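# Stand the cat litter pouch upright, clipped, mid-table

## Task

Set the cat litter pouch upright near the centre of the table, one of its wide faces turned toward the arms, not touching or overlapping the pan or the scoop; the clip must finish attached to the pouch and holding it tightly; the pan must not be tipped over at the end; then end the scene yourself.

## Robot and tools

Robot: two arms, left_arm and right_arm, each with a two-finger gripper. Calibrated bases in the scene frame: left_arm at (-0.020, +0.243, 0) m, quat_wxyz (+1.000, 0, 0, 0); right_arm at (+0.045, -0.336, 0) m, quat_wxyz (+1.000, 0, 0, +0.012). Left_arm sits on the +y side; arm names do not match image left and right.

Scene frame: origin at table-top height, halfway between the nominal bases; +x runs out over the table, +z is up. All positions are metres, all orientations quaternions written w first. On each gripper the fingers point along its own +z and close along its y axis. end_effector_position is the spot between the pads, roughly 1 cm short of the fingertips. Printed positions can be off a little, especially far out.

The 16-number row: every arm command is one flat list of 16 numbers covering both arms, left first: x, y, z, qw, qx, qy, qz, opening for left_arm, then the same eight for right_arm. x, y, z and the quaternion are an absolute target pose for that gripper in the scene frame, not an offset. Opening runs from -1 (closed) to +1 (fully open, 0.094 m). Send both arms even when only one should move; for an idle arm, repeat the exact pose from the last result taken before it stopped, plus its wanted opening. Re-sending a constant quaternion keeps orientation steady; do not copy a drifted reported one. A 0 opening is a real command, so repeat the current opening to leave a gripper alone.

execute_actions(actions, cameras): actions is a list of actions; each action is a list of 1 to 15 rows, each row lasting 1/30 s, the last row repeated to fill 15 steps (0.5 s). Any target more than 0.6 m from that gripper's start position along one of its own axes gets the action refused for both arms; if the first action fails against the last reported state, or any action is malformed, the whole call is refused. An empty actions list just reports state and images. cameras: list of names (cam_high, cam_low), null or ["all"] for all, [] for none.

move(target, speed, blend, opening_speed, blocking, cameras): straight-line path from each arm's Hand target to the pose in target (one 16-number row, or up to 15 rows differing only in pose, with no 0.6 m limit). speed in m/s, 0.002 to 0.5, default 0.25, rotation capped at twice that in rad/s; one value or one per target. blend in m rounds corners of a list (default 0). opening_speed, at least 0.2 per second on the -1..+1 scale, ramps the fingers; otherwise they get the opening at once. Paths avoid nothing, grippers lag and can overshoot at speed, and faster contact hits harder; a target far past a contact presses harder. Moves cap at 10 s of path. blocking=false returns after about 0.5 s while motion continues; execute_actions is then refused until the move ends (use wait or stop). A new move replaces a running one. The result adds a move: line: done (within 10 mm and 2 degrees), off_target, moving, held (a check blocked a step, or the clearance check halted everything) or fault; limits=paced means a pose was clipped, limits=held that steps were withheld.

wait(seconds 0 to 10, cameras) lets time pass with commands held; a running move continues. stop() brakes the running move and needs braking room. zoom_image(camera cam_high or cam_low, region [x0, y0, x1, y1] in pixels, at most 504 x 504) enlarges part of that camera's latest image (896x504). read_manual(section "licences") only returns licence texts. finished_scene(scene, check) must be called twice in separate replies: first with a check describing, per condition, what images and readings show, what they cannot, and how it could still fail; the second call ends the scene irreversibly.

Motion details: each control step the command is clipped to within 100 mm and 20 degrees of the measured pose, so a long target may need several actions; the Hand target line shows where the arm was actually sent. Friction and weight can leave a gripper about 1 cm off in free air without any contact. A wrist near the first joint axis can flip the shoulder posture. pose unreachable means the clearance check held that arm back; it does not stop the grippers or wrist cameras from colliding with each other.

Gripping: grip_measured uses the opening scale; empty it reads up to about 1.6 mm wide; on a hard part under full squeeze it reads up to about 3 mm (0.064) below the part width. Commanding about 0.11 below the touch reading gives full force (around 50 to 62 N per pad); soft items crush further. Open well above grip_measured to release. Joint torques include gravity, have offsets and noise, and joints 1 to 3 wrap at ±28 N m.

Avoid: dropping the pouch or clip, releasing anything still moving, slams, hard presses, and any arm-to-arm contact (can fail the scene). Nothing may fall or be left off the table, and the pan must stay upright. Loose items may get nudged briefly. Holding loads, stretched arms or pushing at unreachable poses heats motors: MOTOR HOT at 75 °C, fold and idle at 90 °C, collapse at 100 °C.

Each tool is called after "Call:" as a command line: name --argument value for each argument, lists and objects as JSON in quotes; but a table of rows of numbers goes row by row, as --pt "numbers of a row", without its own name.

## Session

Call:
execute_actions --actions '[]'

Scene clock: 0.00 s.
left_arm: end_effector_position=(+0.1670, +0.4592, +0.1695) grip_measured=+1.000 end_effector_quat_wxyz=(-0.234, +0.685, -0.486, -0.490) | right_arm: end_effector_position=(+0.1396, -0.1550, +0.1164) grip_measured=+1.000 end_effector_quat_wxyz=(+0.373, -0.231, +0.889, +0.133)
Joint positions: left_arm=[0.27 1.752 1.216 -1.516 -1.089 -1.931 0.094] | right_arm=[1.654 0.743 0.521 -0.887 0.697 1 0.094]
Joint velocities: left_arm=[-0.007 -0.017 0.012 0.022 -0.037 -0.066 0] | right_arm=[0.007 -0.022 -0.007 0.022 0.007 0.007 0]
Joint torques (N m): no reading
Motor temperatures (°C): left_arm=[30 33 35 31 29 30 28] | right_arm=[27 36 33 30 26 27 28]
Heat: left arm: 35 °C; right arm: 36 °C.
Hand target: left_arm +0.1682, +0.4608, +0.1738; -0.242, +0.684, -0.483, -0.490 | right_arm +0.1417, -0.1559, +0.1200; +0.380, -0.228, +0.887, +0.132
Tool commands: left_gripper/opening=+1.0 right_gripper/opening=+1.0

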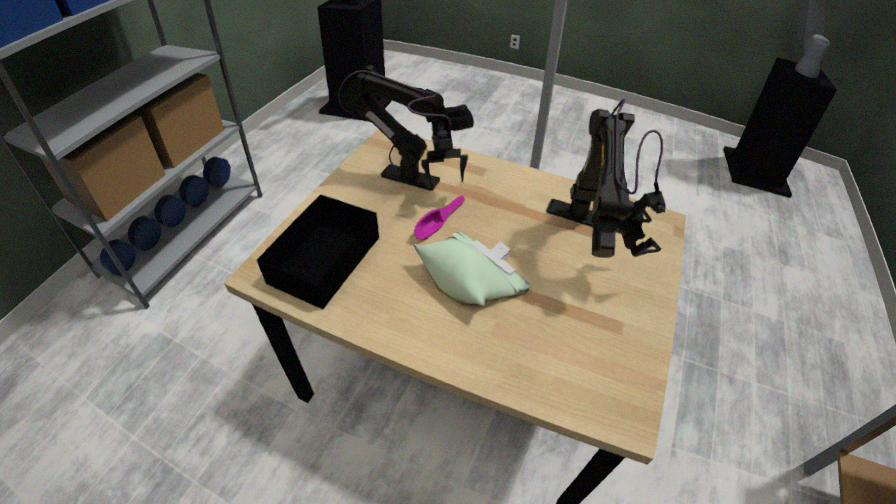

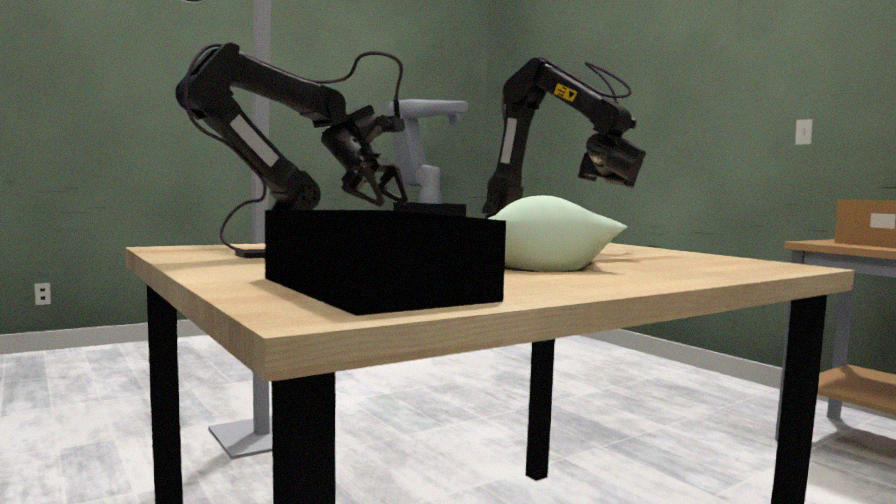

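Call:
zoom_image --camera "cam_high" --region '[380, 180, 580, 320]'

Call:
zoom_image --camera "cam_low" --region '[400, 150, 680, 310]'

Call:
zoom_image --camera "cam_high" --region '[220, 100, 700, 480]'

Scaled by 2.520.

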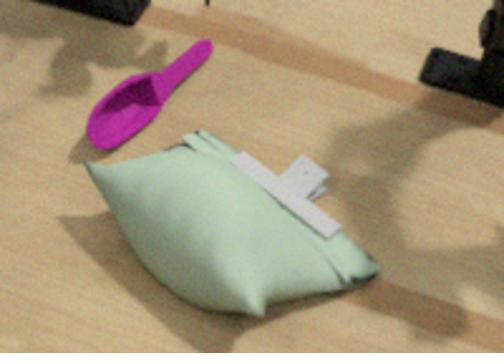

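Scaled by 1.800.

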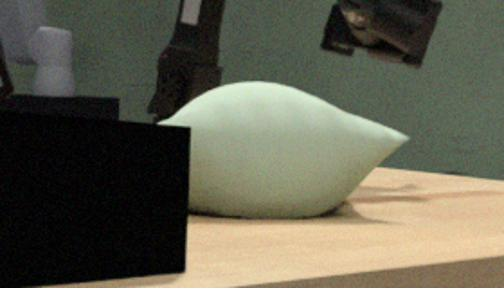

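Scaled by 1.050.

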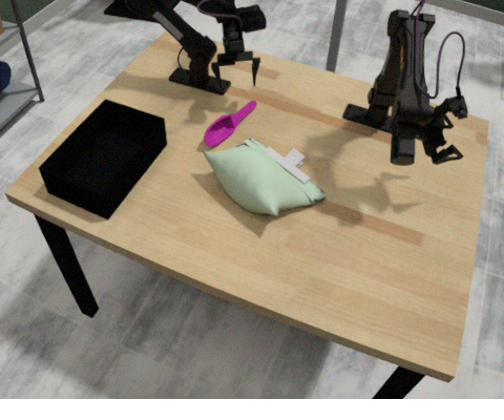

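Call:
zoom_image --camera "cam_high" --region '[540, 90, 690, 270]'

Call:
zoom_image --camera "cam_high" --region '[340, 60, 490, 200]'

Call:
zoom_image --camera "cam_high" --region '[435, 220, 535, 310]'

Scaled by 2.800.

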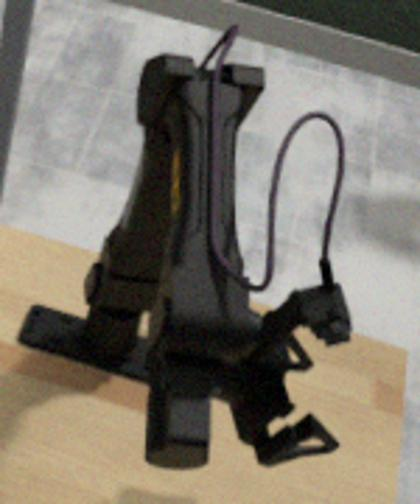

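Scaled by 3.360.

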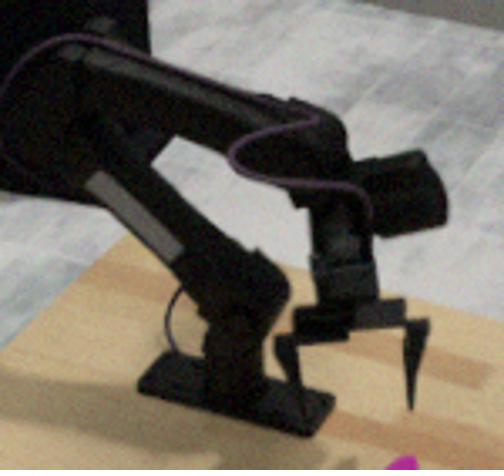

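Scaled by 5.040.

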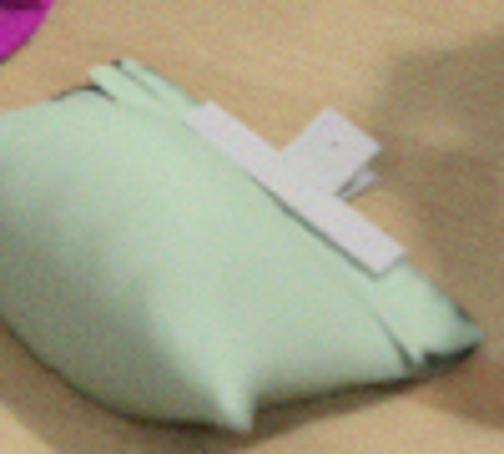

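Call:
zoom_image --camera "cam_high" --region '[470, 235, 535, 300]'

Call:
zoom_image --camera "cam_high" --region '[410, 190, 475, 255]'

Call:
zoom_image --camera "cam_low" --region '[480, 180, 640, 280]'

Scaled by 7.754.

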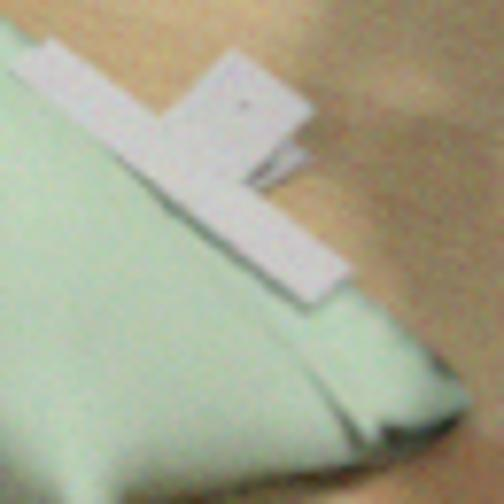

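Scaled by 7.754.

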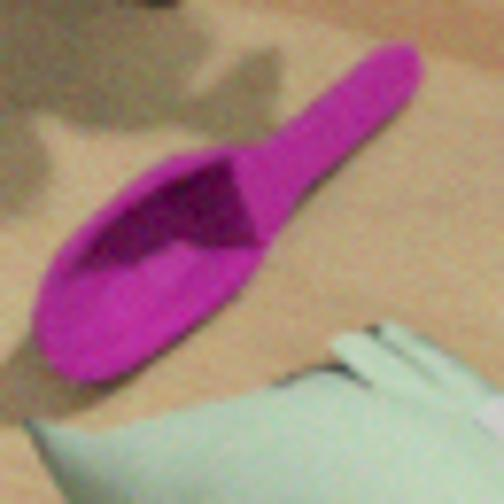

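Scaled by 3.150.

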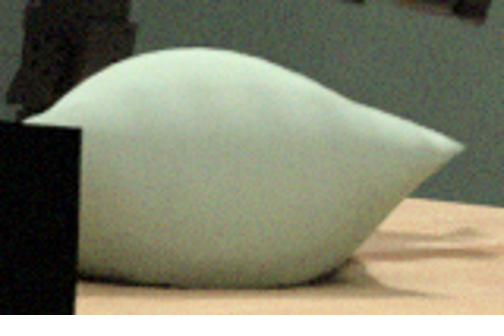

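Call:
move --target '[0.30, 0.25, 0.12, 0, 0, 1, 0, -1, 0.25, -0.25, 0.12, 0, 0, 1, 0, -1]' --speed 0.25

Scene clock: 13.60 s.
left_arm: end_effector_position=(+0.2924, +0.2477, +0.1176) grip_measured=-0.995 end_effector_quat_wxyz=(-0.010, -0.001, +1.000, +0.003) | right_arm: end_effector_position=(+0.2492, -0.2525, +0.1133) grip_measured=-0.992 end_effector_quat_wxyz=(+0.006, +0.003, +1.000, -0.001)
Joint positions: left_arm=[0.01 1.744 1.454 -1.301 -0.006 0.007 0] | right_arm=[0.364 1.366 1.065 -1.259 0.007 0.395 0]
Joint velocities: left_arm=[-0.002 -0.007 0.012 -0.022 0.037 -0.066 0] | right_arm=[-0.007 0.002 0.007 -0.051 -0.022 -0.022 0.001]
Joint torques (N m): left_arm=[0.39 -5.86 8.39 0.28 0.09 0.08] | right_arm=[-0.65 -3.67 8.4 0.14 -0.05 -0.12]
Motor temperatures (°C): left_arm=[30 35 37 31 29 30 28] | right_arm=[27 36 36 30 26 27 28]
Heat: left arm: 37 °C; right arm: 36 °C.
Hand target: left_arm +0.2967, +0.2482, +0.1202; -0.009, -0.001, +1.000, -0.001 | right_arm +0.2548, -0.2513, +0.1196; +0.013, +0.004, +1.000, +0.003
Off the commanded pose: left_arm 0.008 m, 1 deg | right_arm 0.007 m, 1 deg.
move: done

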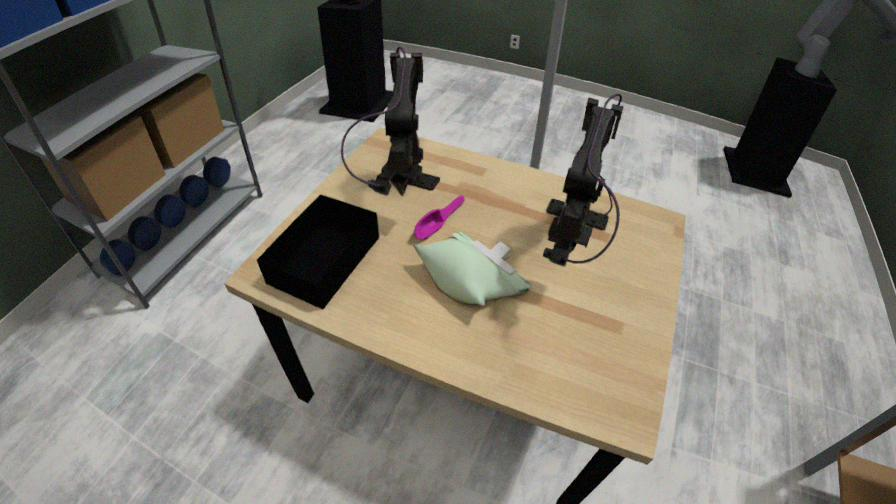

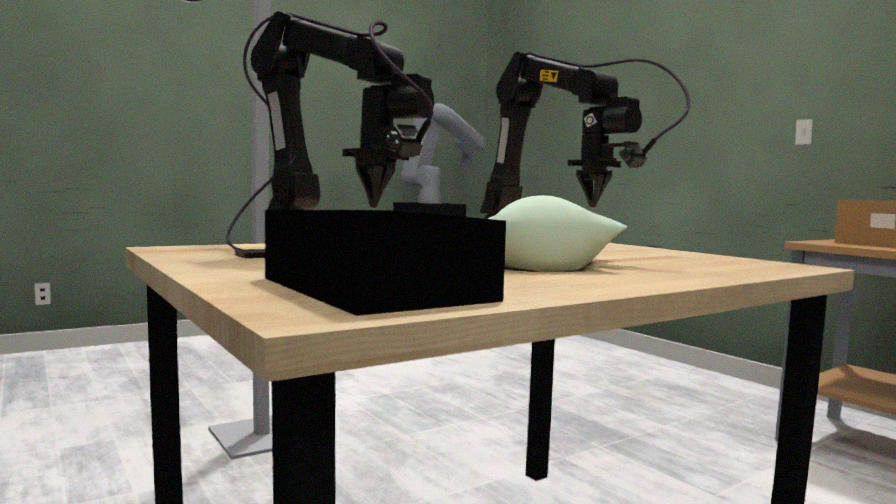

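Call:
zoom_image --camera "cam_high" --region '[530, 180, 630, 270]'

Call:
zoom_image --camera "cam_high" --region '[360, 130, 450, 220]'

Call:
zoom_image --camera "cam_low" --region '[330, 140, 450, 220]'

Call:
zoom_image --camera "cam_low" --region '[550, 140, 670, 220]'

Scaled by 5.040.

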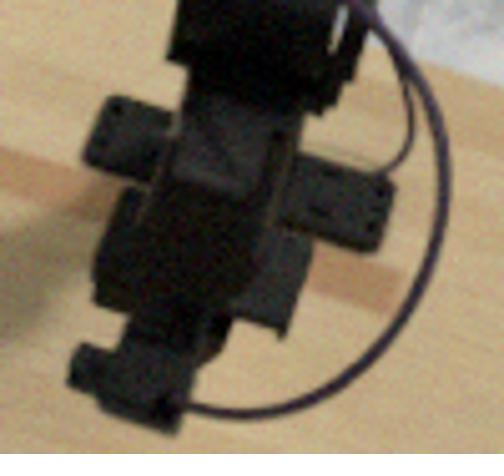

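Scaled by 5.600.

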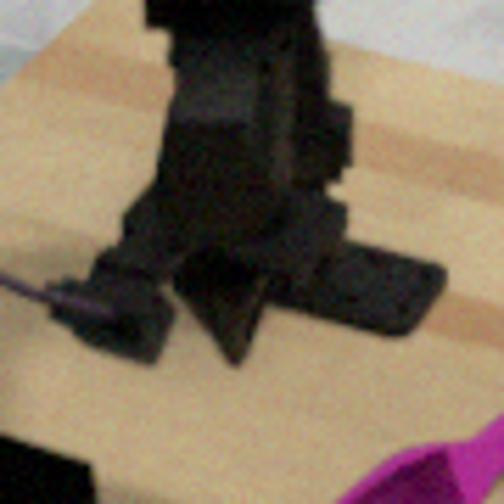

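Scaled by 4.200.

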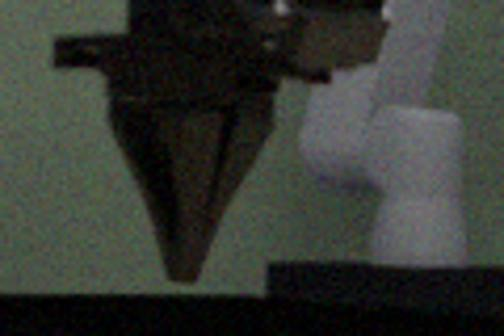

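Scaled by 4.200.

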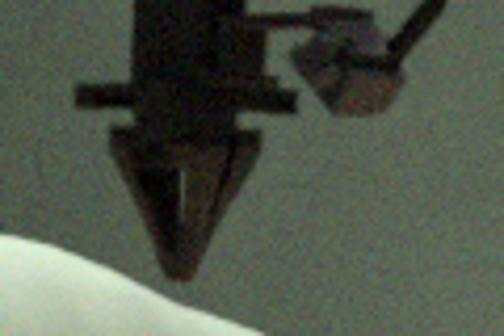

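Call:
zoom_image --camera "cam_high" --region '[210, 250, 290, 330]'

Call:
zoom_image --camera "cam_high" --region '[610, 400, 690, 480]'

Call:
zoom_image --camera "cam_high" --region '[640, 180, 720, 260]'

Call:
zoom_image --camera "cam_high" --region '[330, 100, 410, 180]'

Scaled by 6.300.

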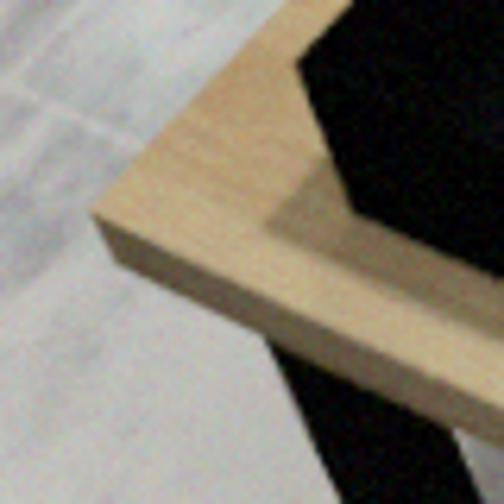

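Scaled by 6.300.

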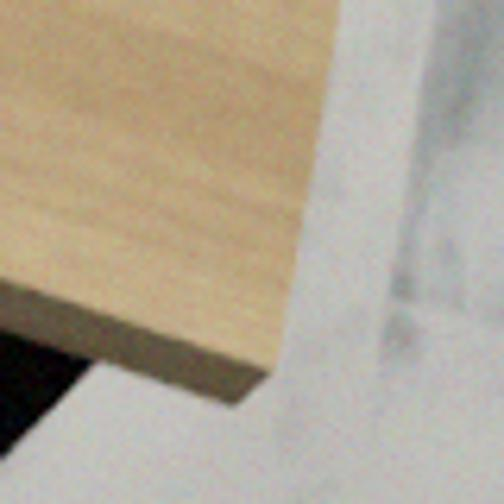

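Scaled by 6.300.

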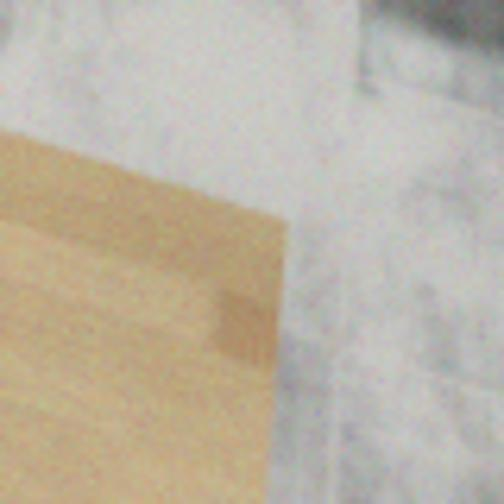

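Scaled by 6.300.

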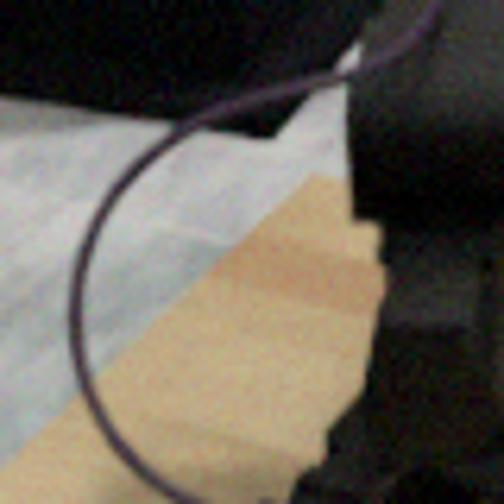

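Call:
move --target '[0.275, 0.192, 0.12, 0.2926, -0.4594, 0.7073, -0.4506, -0.15, 0.185, -0.015, 0.12, 0.2926, -0.4594, 0.7073, -0.4506, -0.15]' --speed 0.25

Scene clock: 25.57 s.
left_arm: end_effector_position=(+0.2776, +0.1929, +0.1194) grip_measured=-0.151 end_effector_quat_wxyz=(+0.279, -0.456, +0.711, -0.457) | right_arm: end_effector_position=(+0.1823, -0.0241, +0.1140) grip_measured=-0.152 end_effector_quat_wxyz=(+0.293, -0.492, +0.713, -0.405)
Joint positions: left_arm=[0.129 0.923 0.28 0.128 0.52 -1.318 0.04] | right_arm=[1.566 2.132 1.573 -1.559 0.944 0.667 0.04]
Joint velocities: left_arm=[0.002 -0.022 -0.002 -0.022 -0.022 0.007 -0.001] | right_arm=[-0.002 -0.012 -0.002 -0.066 0.007 0.022 0]
Joint torques (N m): left_arm=[-0.59 -1.74 5.98 1.99 0.12 0.01] | right_arm=[-0.01 -8.47 6.87 -0.79 0.61 0.09]
Motor temperatures (°C): left_arm=[30 35 39 31 29 30 28] | right_arm=[27 37 37 30 26 27 28]
Heat: left arm: 39 °C; right arm: 37 °C.
Hand target: left_arm +0.2759, +0.1922, +0.1178; +0.283, -0.453, +0.712, -0.456 | right_arm +0.1835, -0.0167, +0.1152; +0.304, -0.491, +0.709, -0.405
Off the commanded pose: left_arm 0.003 m, 2 deg | right_arm 0.011 m, 6 deg.
joint sent to its limit (right arm) — joint 4 (wrist pitch), lower limit. The joint targets are off in position and orientation.
move: off_target (right_arm)

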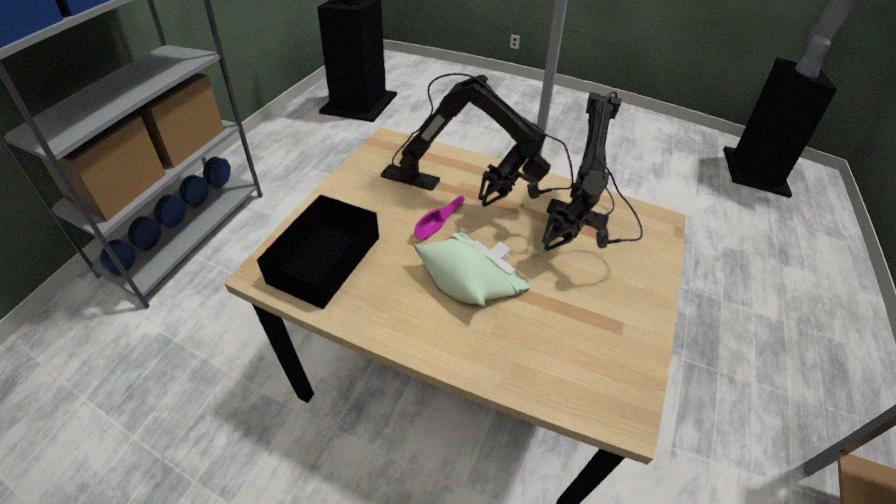

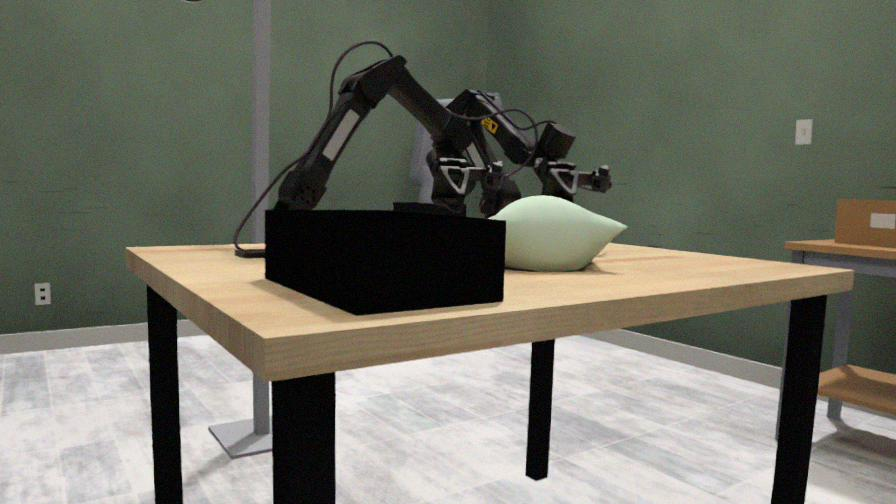

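Call:
zoom_image --camera "cam_high" --region '[440, 150, 620, 310]'

Call:
zoom_image --camera "cam_high" --region '[465, 165, 545, 215]'

Call:
zoom_image --camera "cam_high" --region '[530, 190, 610, 260]'

Call:
zoom_image --camera "cam_low" --region '[420, 130, 640, 280]'

Scaled by 2.800.

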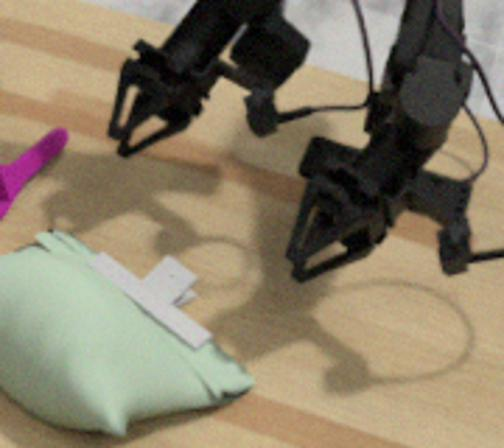

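Scaled by 6.300.

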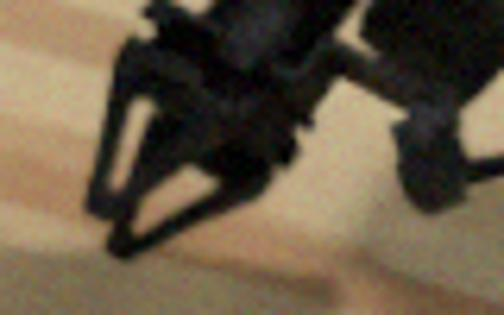

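Scaled by 6.300.

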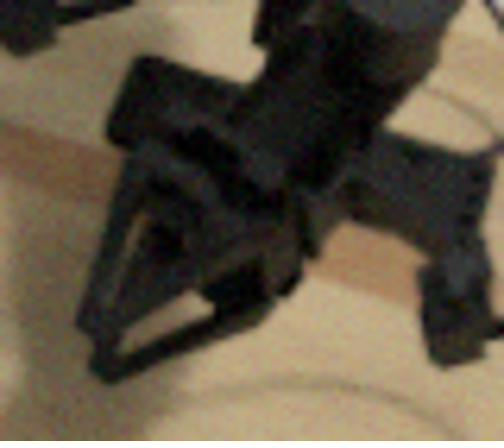

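Scaled by 2.291.

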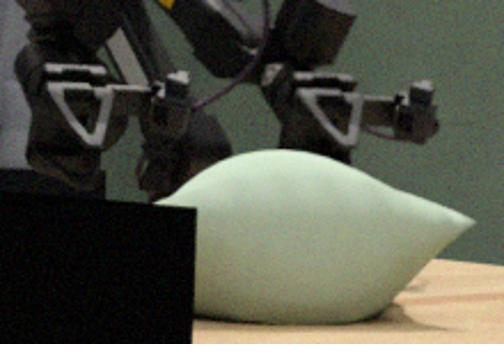

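Call:
move --target '[0.280, 0.188, 0.055, 0.2926, -0.4594, 0.7073, -0.4506, -0.15, 0.188, -0.037, 0.055, 0.3883, -0.5176, 0.6597, -0.3822, -0.15]' --speed 0.15

Scene clock: 28.67 s.
left_arm: end_effector_position=(+0.2823, +0.1888, +0.0590) grip_measured=-0.151 end_effector_quat_wxyz=(+0.294, -0.458, +0.706, -0.453) | right_arm: end_effector_position=(+0.1881, -0.0393, +0.0478) grip_measured=-0.152 end_effector_quat_wxyz=(+0.369, -0.526, +0.659, -0.392)
Joint positions: left_arm=[0.073 1.295 0.092 0.725 0.444 -1.352 0.04] | right_arm=[1.596 2.092 1.166 -1.033 1.099 0.513 0.04]
Joint velocities: left_arm=[-0.022 -0.002 0.017 -0.022 0.022 -0.051 -0.001] | right_arm=[-0.007 -0.012 -0.017 -0.007 0.022 -0.037 0]
Joint torques (N m): left_arm=[-0.47 -1.65 4.29 2.05 0.03 0.05] | right_arm=[0.36 -11.07 3 -0.28 0.73 0.07]
Motor temperatures (°C): left_arm=[30 35 38 32 29 30 28] | right_arm=[27 38 37 30 26 27 28]
Heat: left arm: 38 °C; right arm: 38 °C.
Hand target: left_arm +0.2791, +0.1881, +0.0547; +0.293, -0.459, +0.708, -0.450 | right_arm +0.1880, -0.0367, +0.0549; +0.388, -0.519, +0.659, -0.382
Off the commanded pose: left_arm 0.005 m, 0 deg | right_arm 0.008 m, 3 deg.
move: off_target (right_arm)

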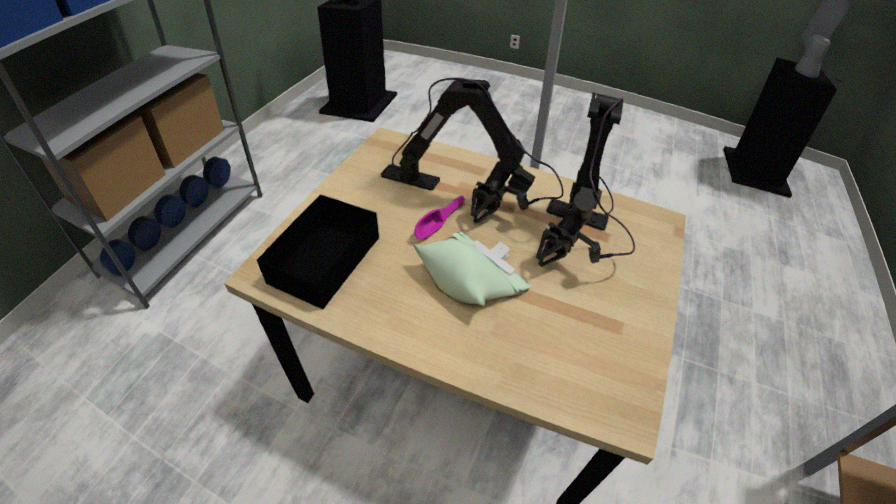

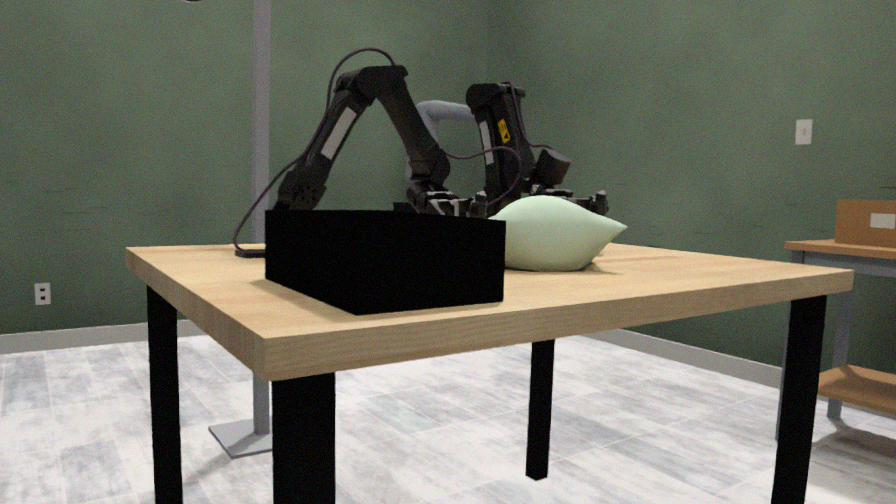

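Call:
zoom_image --camera "cam_high" --region '[440, 180, 560, 300]'

Call:
zoom_image --camera "cam_high" --region '[455, 170, 525, 240]'

Call:
zoom_image --camera "cam_high" --region '[525, 210, 595, 280]'

Scaled by 4.200.

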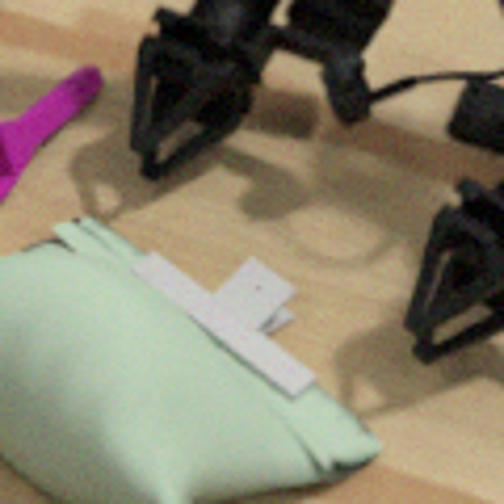

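Scaled by 7.200.

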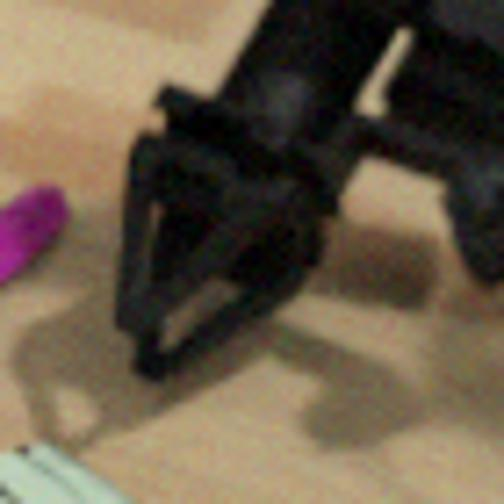

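Scaled by 7.200.

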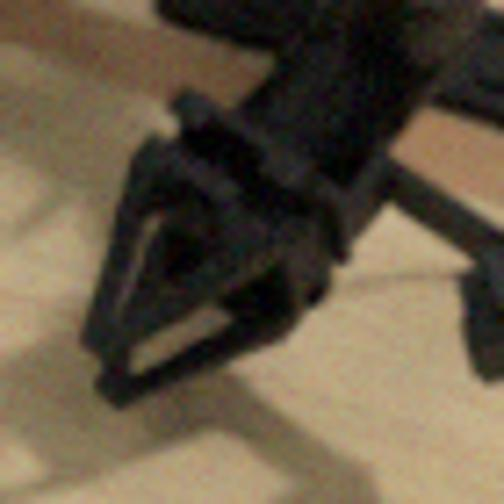

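Call:
move --target '[0.280, 0.188, 0.035, 0.2926, -0.4594, 0.7073, -0.4506, -0.15, 0.188, -0.037, 0.038, 0.3883, -0.5176, 0.6597, -0.3822, -0.15]' --speed 0.1 --cameras '["cam_high"]'

Scene clock: 31.17 s.
left_arm: end_effector_position=(+0.2829, +0.1889, +0.0387) grip_measured=-0.151 end_effector_quat_wxyz=(+0.294, -0.459, +0.705, -0.454) | right_arm: end_effector_position=(+0.1881, -0.0362, +0.0425) grip_measured=-0.152 end_effector_quat_wxyz=(+0.379, -0.519, +0.666, -0.378)
Joint positions: left_arm=[0.073 1.522 0.057 0.988 0.444 -1.353 0.04] | right_arm=[1.596 2.092 1.149 -0.975 1.1 0.512 0.04]
Joint velocities: left_arm=[0.022 -0.017 -0.017 -0.007 -0.022 0.007 0] | right_arm=[-0.012 0.002 -0.037 0.022 -0.007 0.051 0]
Joint torques (N m): left_arm=[-0.44 -2.1 3.03 1.98 -0.02 0.05] | right_arm=[0.4 -7.86 3.12 -0.21 0.71 0.09]
Motor temperatures (°C): left_arm=[30 34 38 32 29 30 28] | right_arm=[27 39 36 30 26 27 28]
Heat: left arm: 38 °C; right arm: 39 °C.
Hand target: left_arm +0.2797, +0.1880, +0.0352; +0.293, -0.459, +0.707, -0.450 | right_arm +0.1880, -0.0369, +0.0381; +0.388, -0.518, +0.660, -0.382
Off the commanded pose: left_arm 0.005 m, 0 deg | right_arm 0.005 m, 1 deg.
move: done
Images, in order (width x height): cam_high 896x504.

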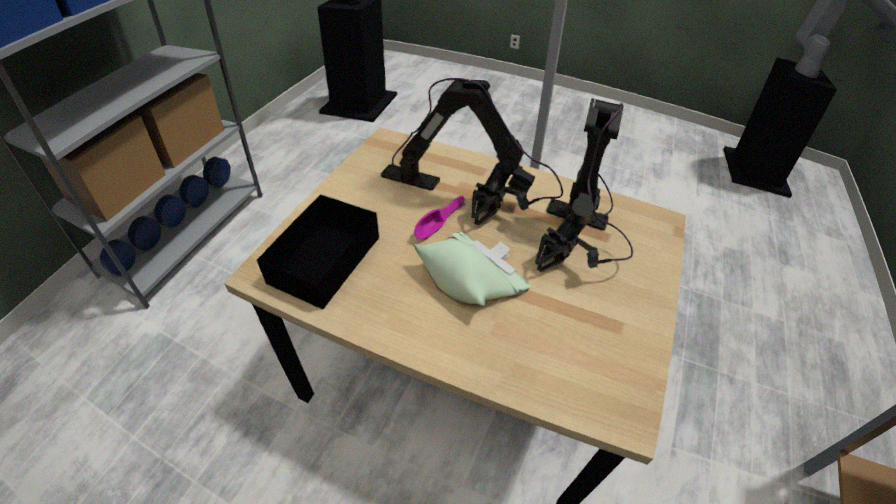

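Call:
zoom_image --camera "cam_high" --region '[455, 190, 505, 240]'

Call:
zoom_image --camera "cam_high" --region '[505, 235, 565, 295]'

Scaled by 10.080.

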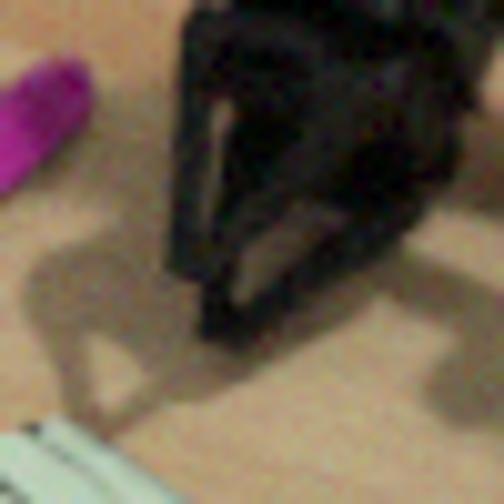

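Scaled by 8.400.

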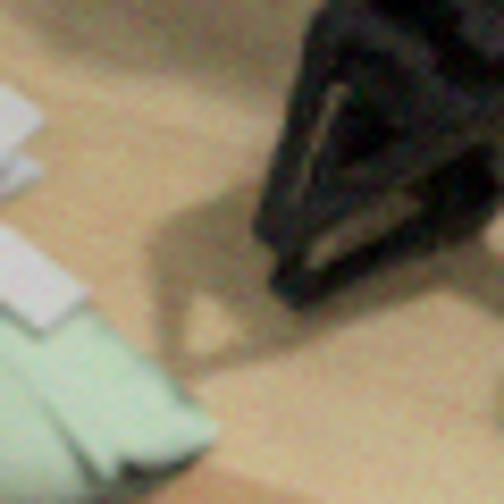

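Call:
move --target '[0.280, 0.188, 0.025, 0.2926, -0.4594, 0.7073, -0.4506, -0.15, 0.188, -0.037, 0.025, 0.3883, -0.5176, 0.6597, -0.3822, -0.15]' --speed 0.04 --cameras '["cam_high"]'

Call:
zoom_image --camera "cam_high" --region '[455, 190, 505, 240]'

Call:
zoom_image --camera "cam_high" --region '[505, 235, 565, 295]'

Scene clock: 33.17 s.
left_arm: end_effector_position=(+0.2828, +0.1889, +0.0283) grip_measured=-0.151 end_effector_quat_wxyz=(+0.294, -0.459, +0.705, -0.454) | right_arm: end_effector_position=(+0.1881, -0.0362, +0.0295) grip_measured=-0.152 end_effector_quat_wxyz=(+0.379, -0.519, +0.666, -0.379)
Joint positions: left_arm=[0.073 1.653 0.045 1.131 0.444 -1.353 0.04] | right_arm=[1.596 2.126 1.138 -0.932 1.1 0.512 0.04]
Joint velocities: left_arm=[0.002 0.017 0.002 0.081 -0.037 0.051 -0.001] | right_arm=[0.027 -0.012 -0.012 0.022 0.022 -0.007 0]
Joint torques (N m): left_arm=[-0.54 -2.52 2.45 2 0.02 0.04] | right_arm=[0.53 -7.83 2.74 -0.17 0.71 0.14]
Motor temperatures (°C): left_arm=[30 34 37 33 29 30 28] | right_arm=[27 39 36 30 27 27 28]
Heat: left arm: 37 °C; right arm: 39 °C.
Hand target: left_arm +0.2797, +0.1880, +0.0251; +0.292, -0.459, +0.708, -0.450 | right_arm +0.1880, -0.0372, +0.0249; +0.388, -0.518, +0.660, -0.382
Off the commanded pose: left_arm 0.004 m, 0 deg | right_arm 0.005 m, 1 deg.
move: done
Images, in order (width x height): cam_high 896x504.

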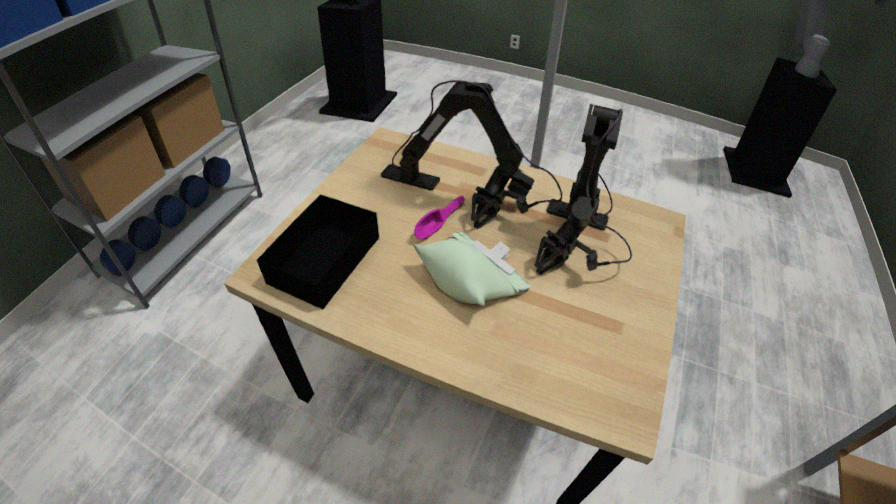

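Scaled by 10.080.

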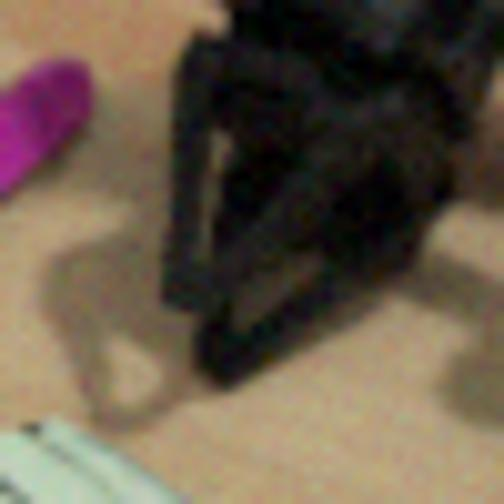

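Scaled by 8.400.

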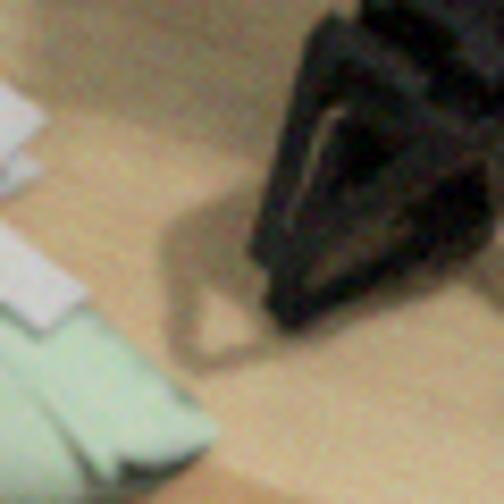

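Call:
move --target '[0.280, 0.188, 0.014, 0.2926, -0.4594, 0.7073, -0.4506, -0.15, 0.188, -0.037, 0.014, 0.3883, -0.5176, 0.6597, -0.3822, -0.15]' --speed 0.03 --cameras '["cam_high"]'

Call:
zoom_image --camera "cam_high" --region '[455, 190, 505, 240]'

Call:
zoom_image --camera "cam_high" --region '[505, 235, 565, 295]'

Scene clock: 34.53 s.
left_arm: end_effector_position=(+0.2861, +0.1891, +0.0232) grip_measured=-0.151 end_effector_quat_wxyz=(+0.304, -0.452, +0.701, -0.460) | right_arm: end_effector_position=(+0.1896, -0.0344, +0.0249) grip_measured=-0.152 end_effector_quat_wxyz=(+0.386, -0.518, +0.660, -0.383)
Joint positions: left_arm=[0.073 1.801 0.04 1.311 0.444 -1.354 0.04] | right_arm=[1.596 2.15 1.138 -0.911 1.12 0.512 0.04]
Joint velocities: left_arm=[-0.002 -0.007 -0.017 -0.066 -0.051 0.007 0] | right_arm=[-0.007 -0.007 -0.007 -0.007 0.022 -0.007 0.001]
Joint torques (N m): left_arm=[-0.21 -2.63 1.62 1.79 0.02 0.06] | right_arm=[0.5 -7.3 2.22 -0.09 0.51 0.14]
Motor temperatures (°C): left_arm=[30 34 37 33 29 30 28] | right_arm=[27 40 36 30 27 27 28]
Heat: left arm: 37 °C; right arm: 40 °C.
Hand target: left_arm +0.2798, +0.1881, +0.0144; +0.293, -0.459, +0.707, -0.451 | right_arm +0.1880, -0.0374, +0.0142; +0.388, -0.517, +0.660, -0.383
Off the commanded pose: left_arm 0.011 m, 2 deg | right_arm 0.011 m, 0 deg.
move: off_target (left_arm, right_arm)
Images, in order (width x height): cam_high 896x504.

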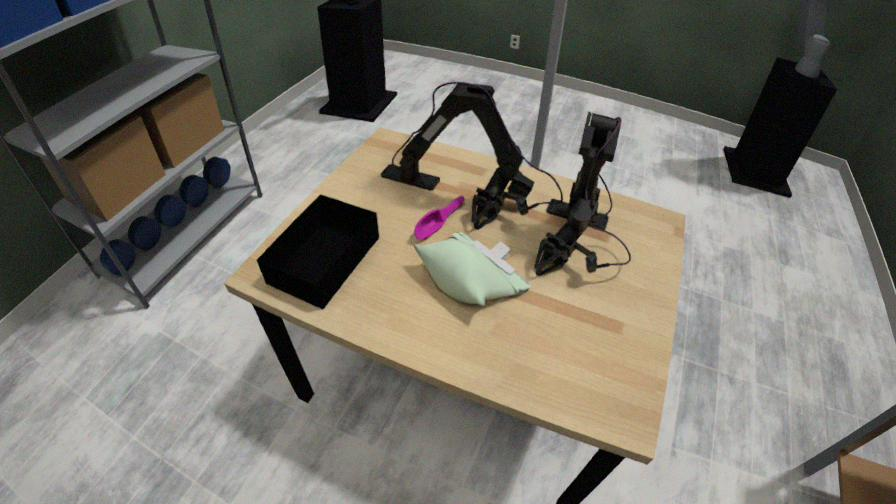

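Scaled by 10.080.

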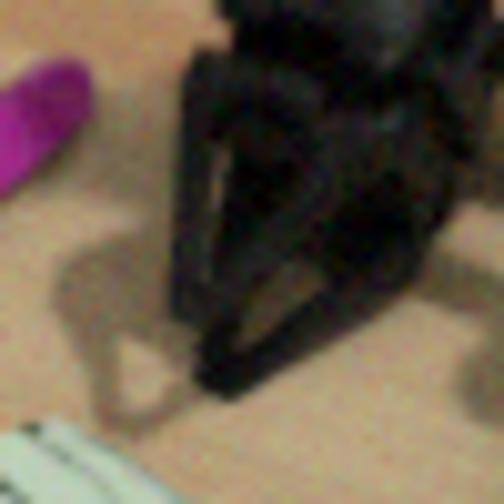

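Scaled by 8.400.

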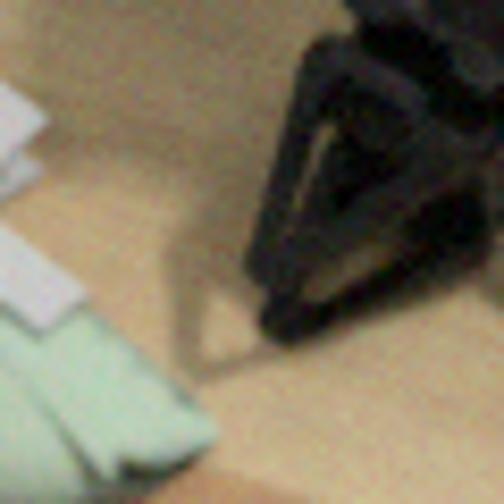

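Call:
move --target '[0.3194, 0.1614, 0.0225, 0.2926, -0.4594, 0.7073, -0.4506, -0.15, 0.2270, -0.0497, 0.0225, 0.3883, -0.5176, 0.6597, -0.3822, -0.15]' --speed 0.05 --cameras '["cam_high"]'

Call:
zoom_image --camera "cam_high" --region '[445, 205, 505, 265]'

Call:
zoom_image --camera "cam_high" --region '[500, 240, 560, 300]'

Scene clock: 37.17 s.
left_arm: end_effector_position=(+0.3168, +0.1613, +0.0235) grip_measured=-0.151 end_effector_quat_wxyz=(+0.294, -0.456, +0.706, -0.455) | right_arm: end_effector_position=(+0.2267, -0.0486, +0.0249) grip_measured=-0.152 end_effector_quat_wxyz=(+0.386, -0.526, +0.645, -0.398)
Joint positions: left_arm=[-0.082 1.801 0.172 1.18 0.311 -1.426 0.04] | right_arm=[1.484 2.071 0.995 -0.619 1.172 0.222 0.04]
Joint velocities: left_arm=[-0.002 0.007 0.002 -0.007 -0.022 0.022 0] | right_arm=[-0.012 0.007 -0.022 -0.007 0.022 -0.051 0.001]
Joint torques (N m): left_arm=[-0.44 -5.18 4.1 1.61 -0.11 0.05] | right_arm=[-0.65 -9.78 2.69 0.28 0.37 0.05]
Motor temperatures (°C): left_arm=[30 34 37 33 29 30 28] | right_arm=[27 40 35 30 27 27 28]
Heat: left arm: 37 °C; right arm: 40 °C.
Hand target: left_arm +0.3189, +0.1615, +0.0218; +0.293, -0.459, +0.708, -0.449 | right_arm +0.2273, -0.0492, +0.0230; +0.389, -0.518, +0.659, -0.382
Off the commanded pose: left_arm 0.003 m, 1 deg | right_arm 0.003 m, 3 deg.
move: off_target (right_arm)
Images, in order (width x height): cam_high 896x504.

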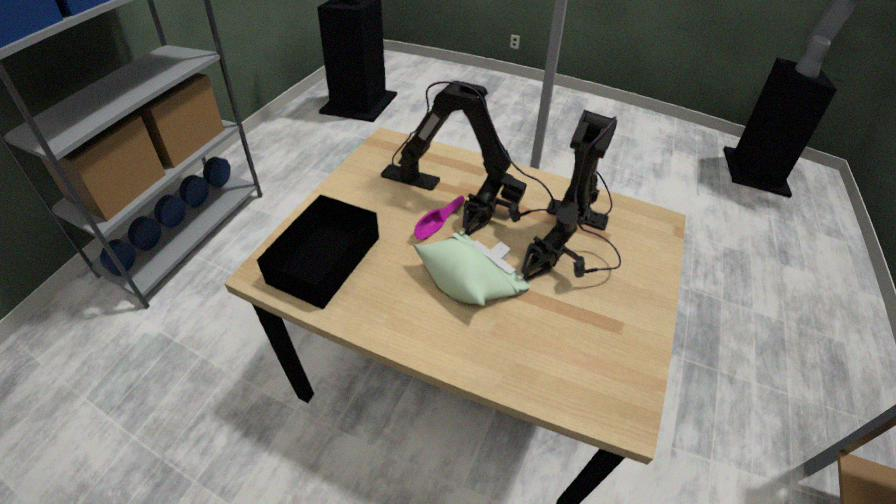

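Scaled by 8.400.

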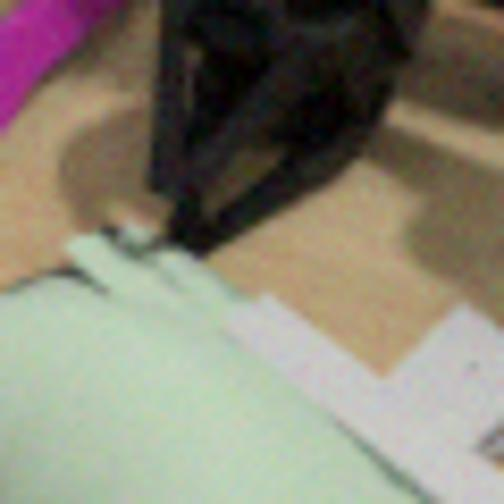

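Scaled by 8.400.

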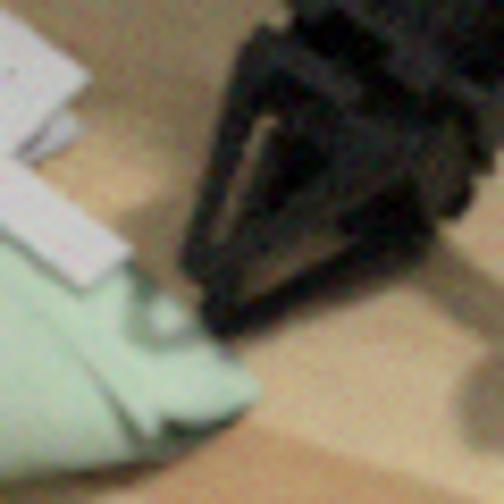

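Call:
move --target '[0.3395, 0.1525, 0.0225, 0.2926, -0.4594, 0.7073, -0.4506, -0.15, 0.2480, -0.0525, 0.0225, 0.3883, -0.5176, 0.6597, -0.3822, -0.15]' --speed 0.04 --cameras '["cam_high"]'

Call:
zoom_image --camera "cam_high" --region '[445, 205, 505, 265]'

Call:
zoom_image --camera "cam_high" --region '[500, 240, 560, 300]'

Scene clock: 38.77 s.
left_arm: end_effector_position=(+0.3360, +0.1536, +0.0249) grip_measured=-0.151 end_effector_quat_wxyz=(+0.294, -0.458, +0.705, -0.455) | right_arm: end_effector_position=(+0.2478, -0.0504, +0.0256) grip_measured=-0.152 end_effector_quat_wxyz=(+0.388, -0.523, +0.647, -0.397)
Joint positions: left_arm=[-0.114 1.823 0.251 1.127 0.279 -1.443 0.04] | right_arm=[1.415 2.038 0.943 -0.438 1.176 0.053 0.04]
Joint velocities: left_arm=[-0.007 -0.007 -0.002 -0.037 -0.022 0.022 0.001] | right_arm=[-0.007 0.007 -0.002 -0.022 -0.037 0.037 0]
Joint torques (N m): left_arm=[-0.43 -4.25 4.86 1.83 -0.02 -0.02] | right_arm=[-0.7 -9.62 2.41 0.47 0.26 0.02]
Motor temperatures (°C): left_arm=[30 34 37 34 29 30 28] | right_arm=[27 40 35 30 27 27 28]
Heat: left arm: 37 °C; right arm: 40 °C.
Hand target: left_arm +0.3392, +0.1526, +0.0221; +0.293, -0.459, +0.708, -0.450 | right_arm +0.2481, -0.0519, +0.0231; +0.389, -0.518, +0.659, -0.382
Off the commanded pose: left_arm 0.004 m, 1 deg | right_arm 0.004 m, 2 deg.
move: done
Images, in order (width x height): cam_high 896x504.

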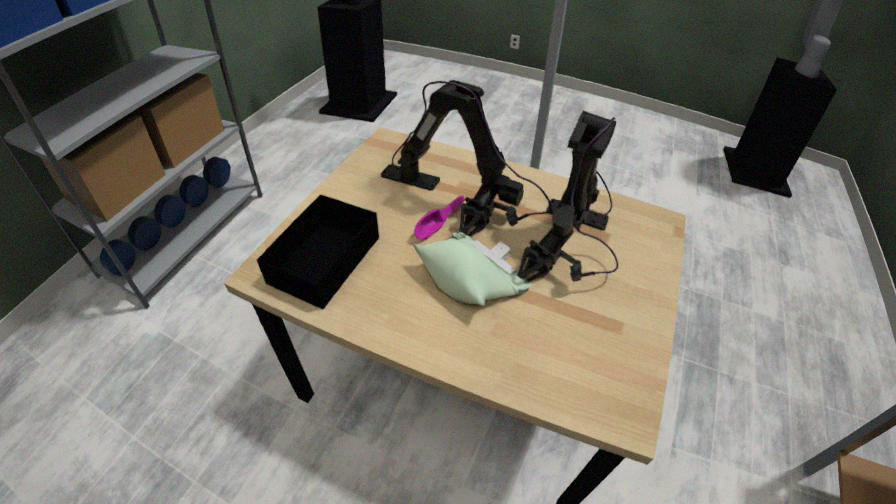

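Scaled by 8.400.

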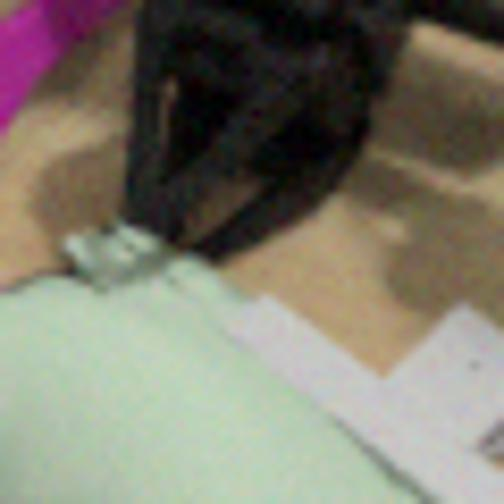

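Scaled by 8.400.

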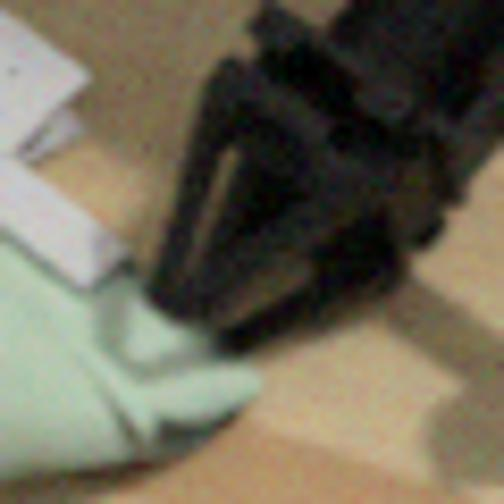

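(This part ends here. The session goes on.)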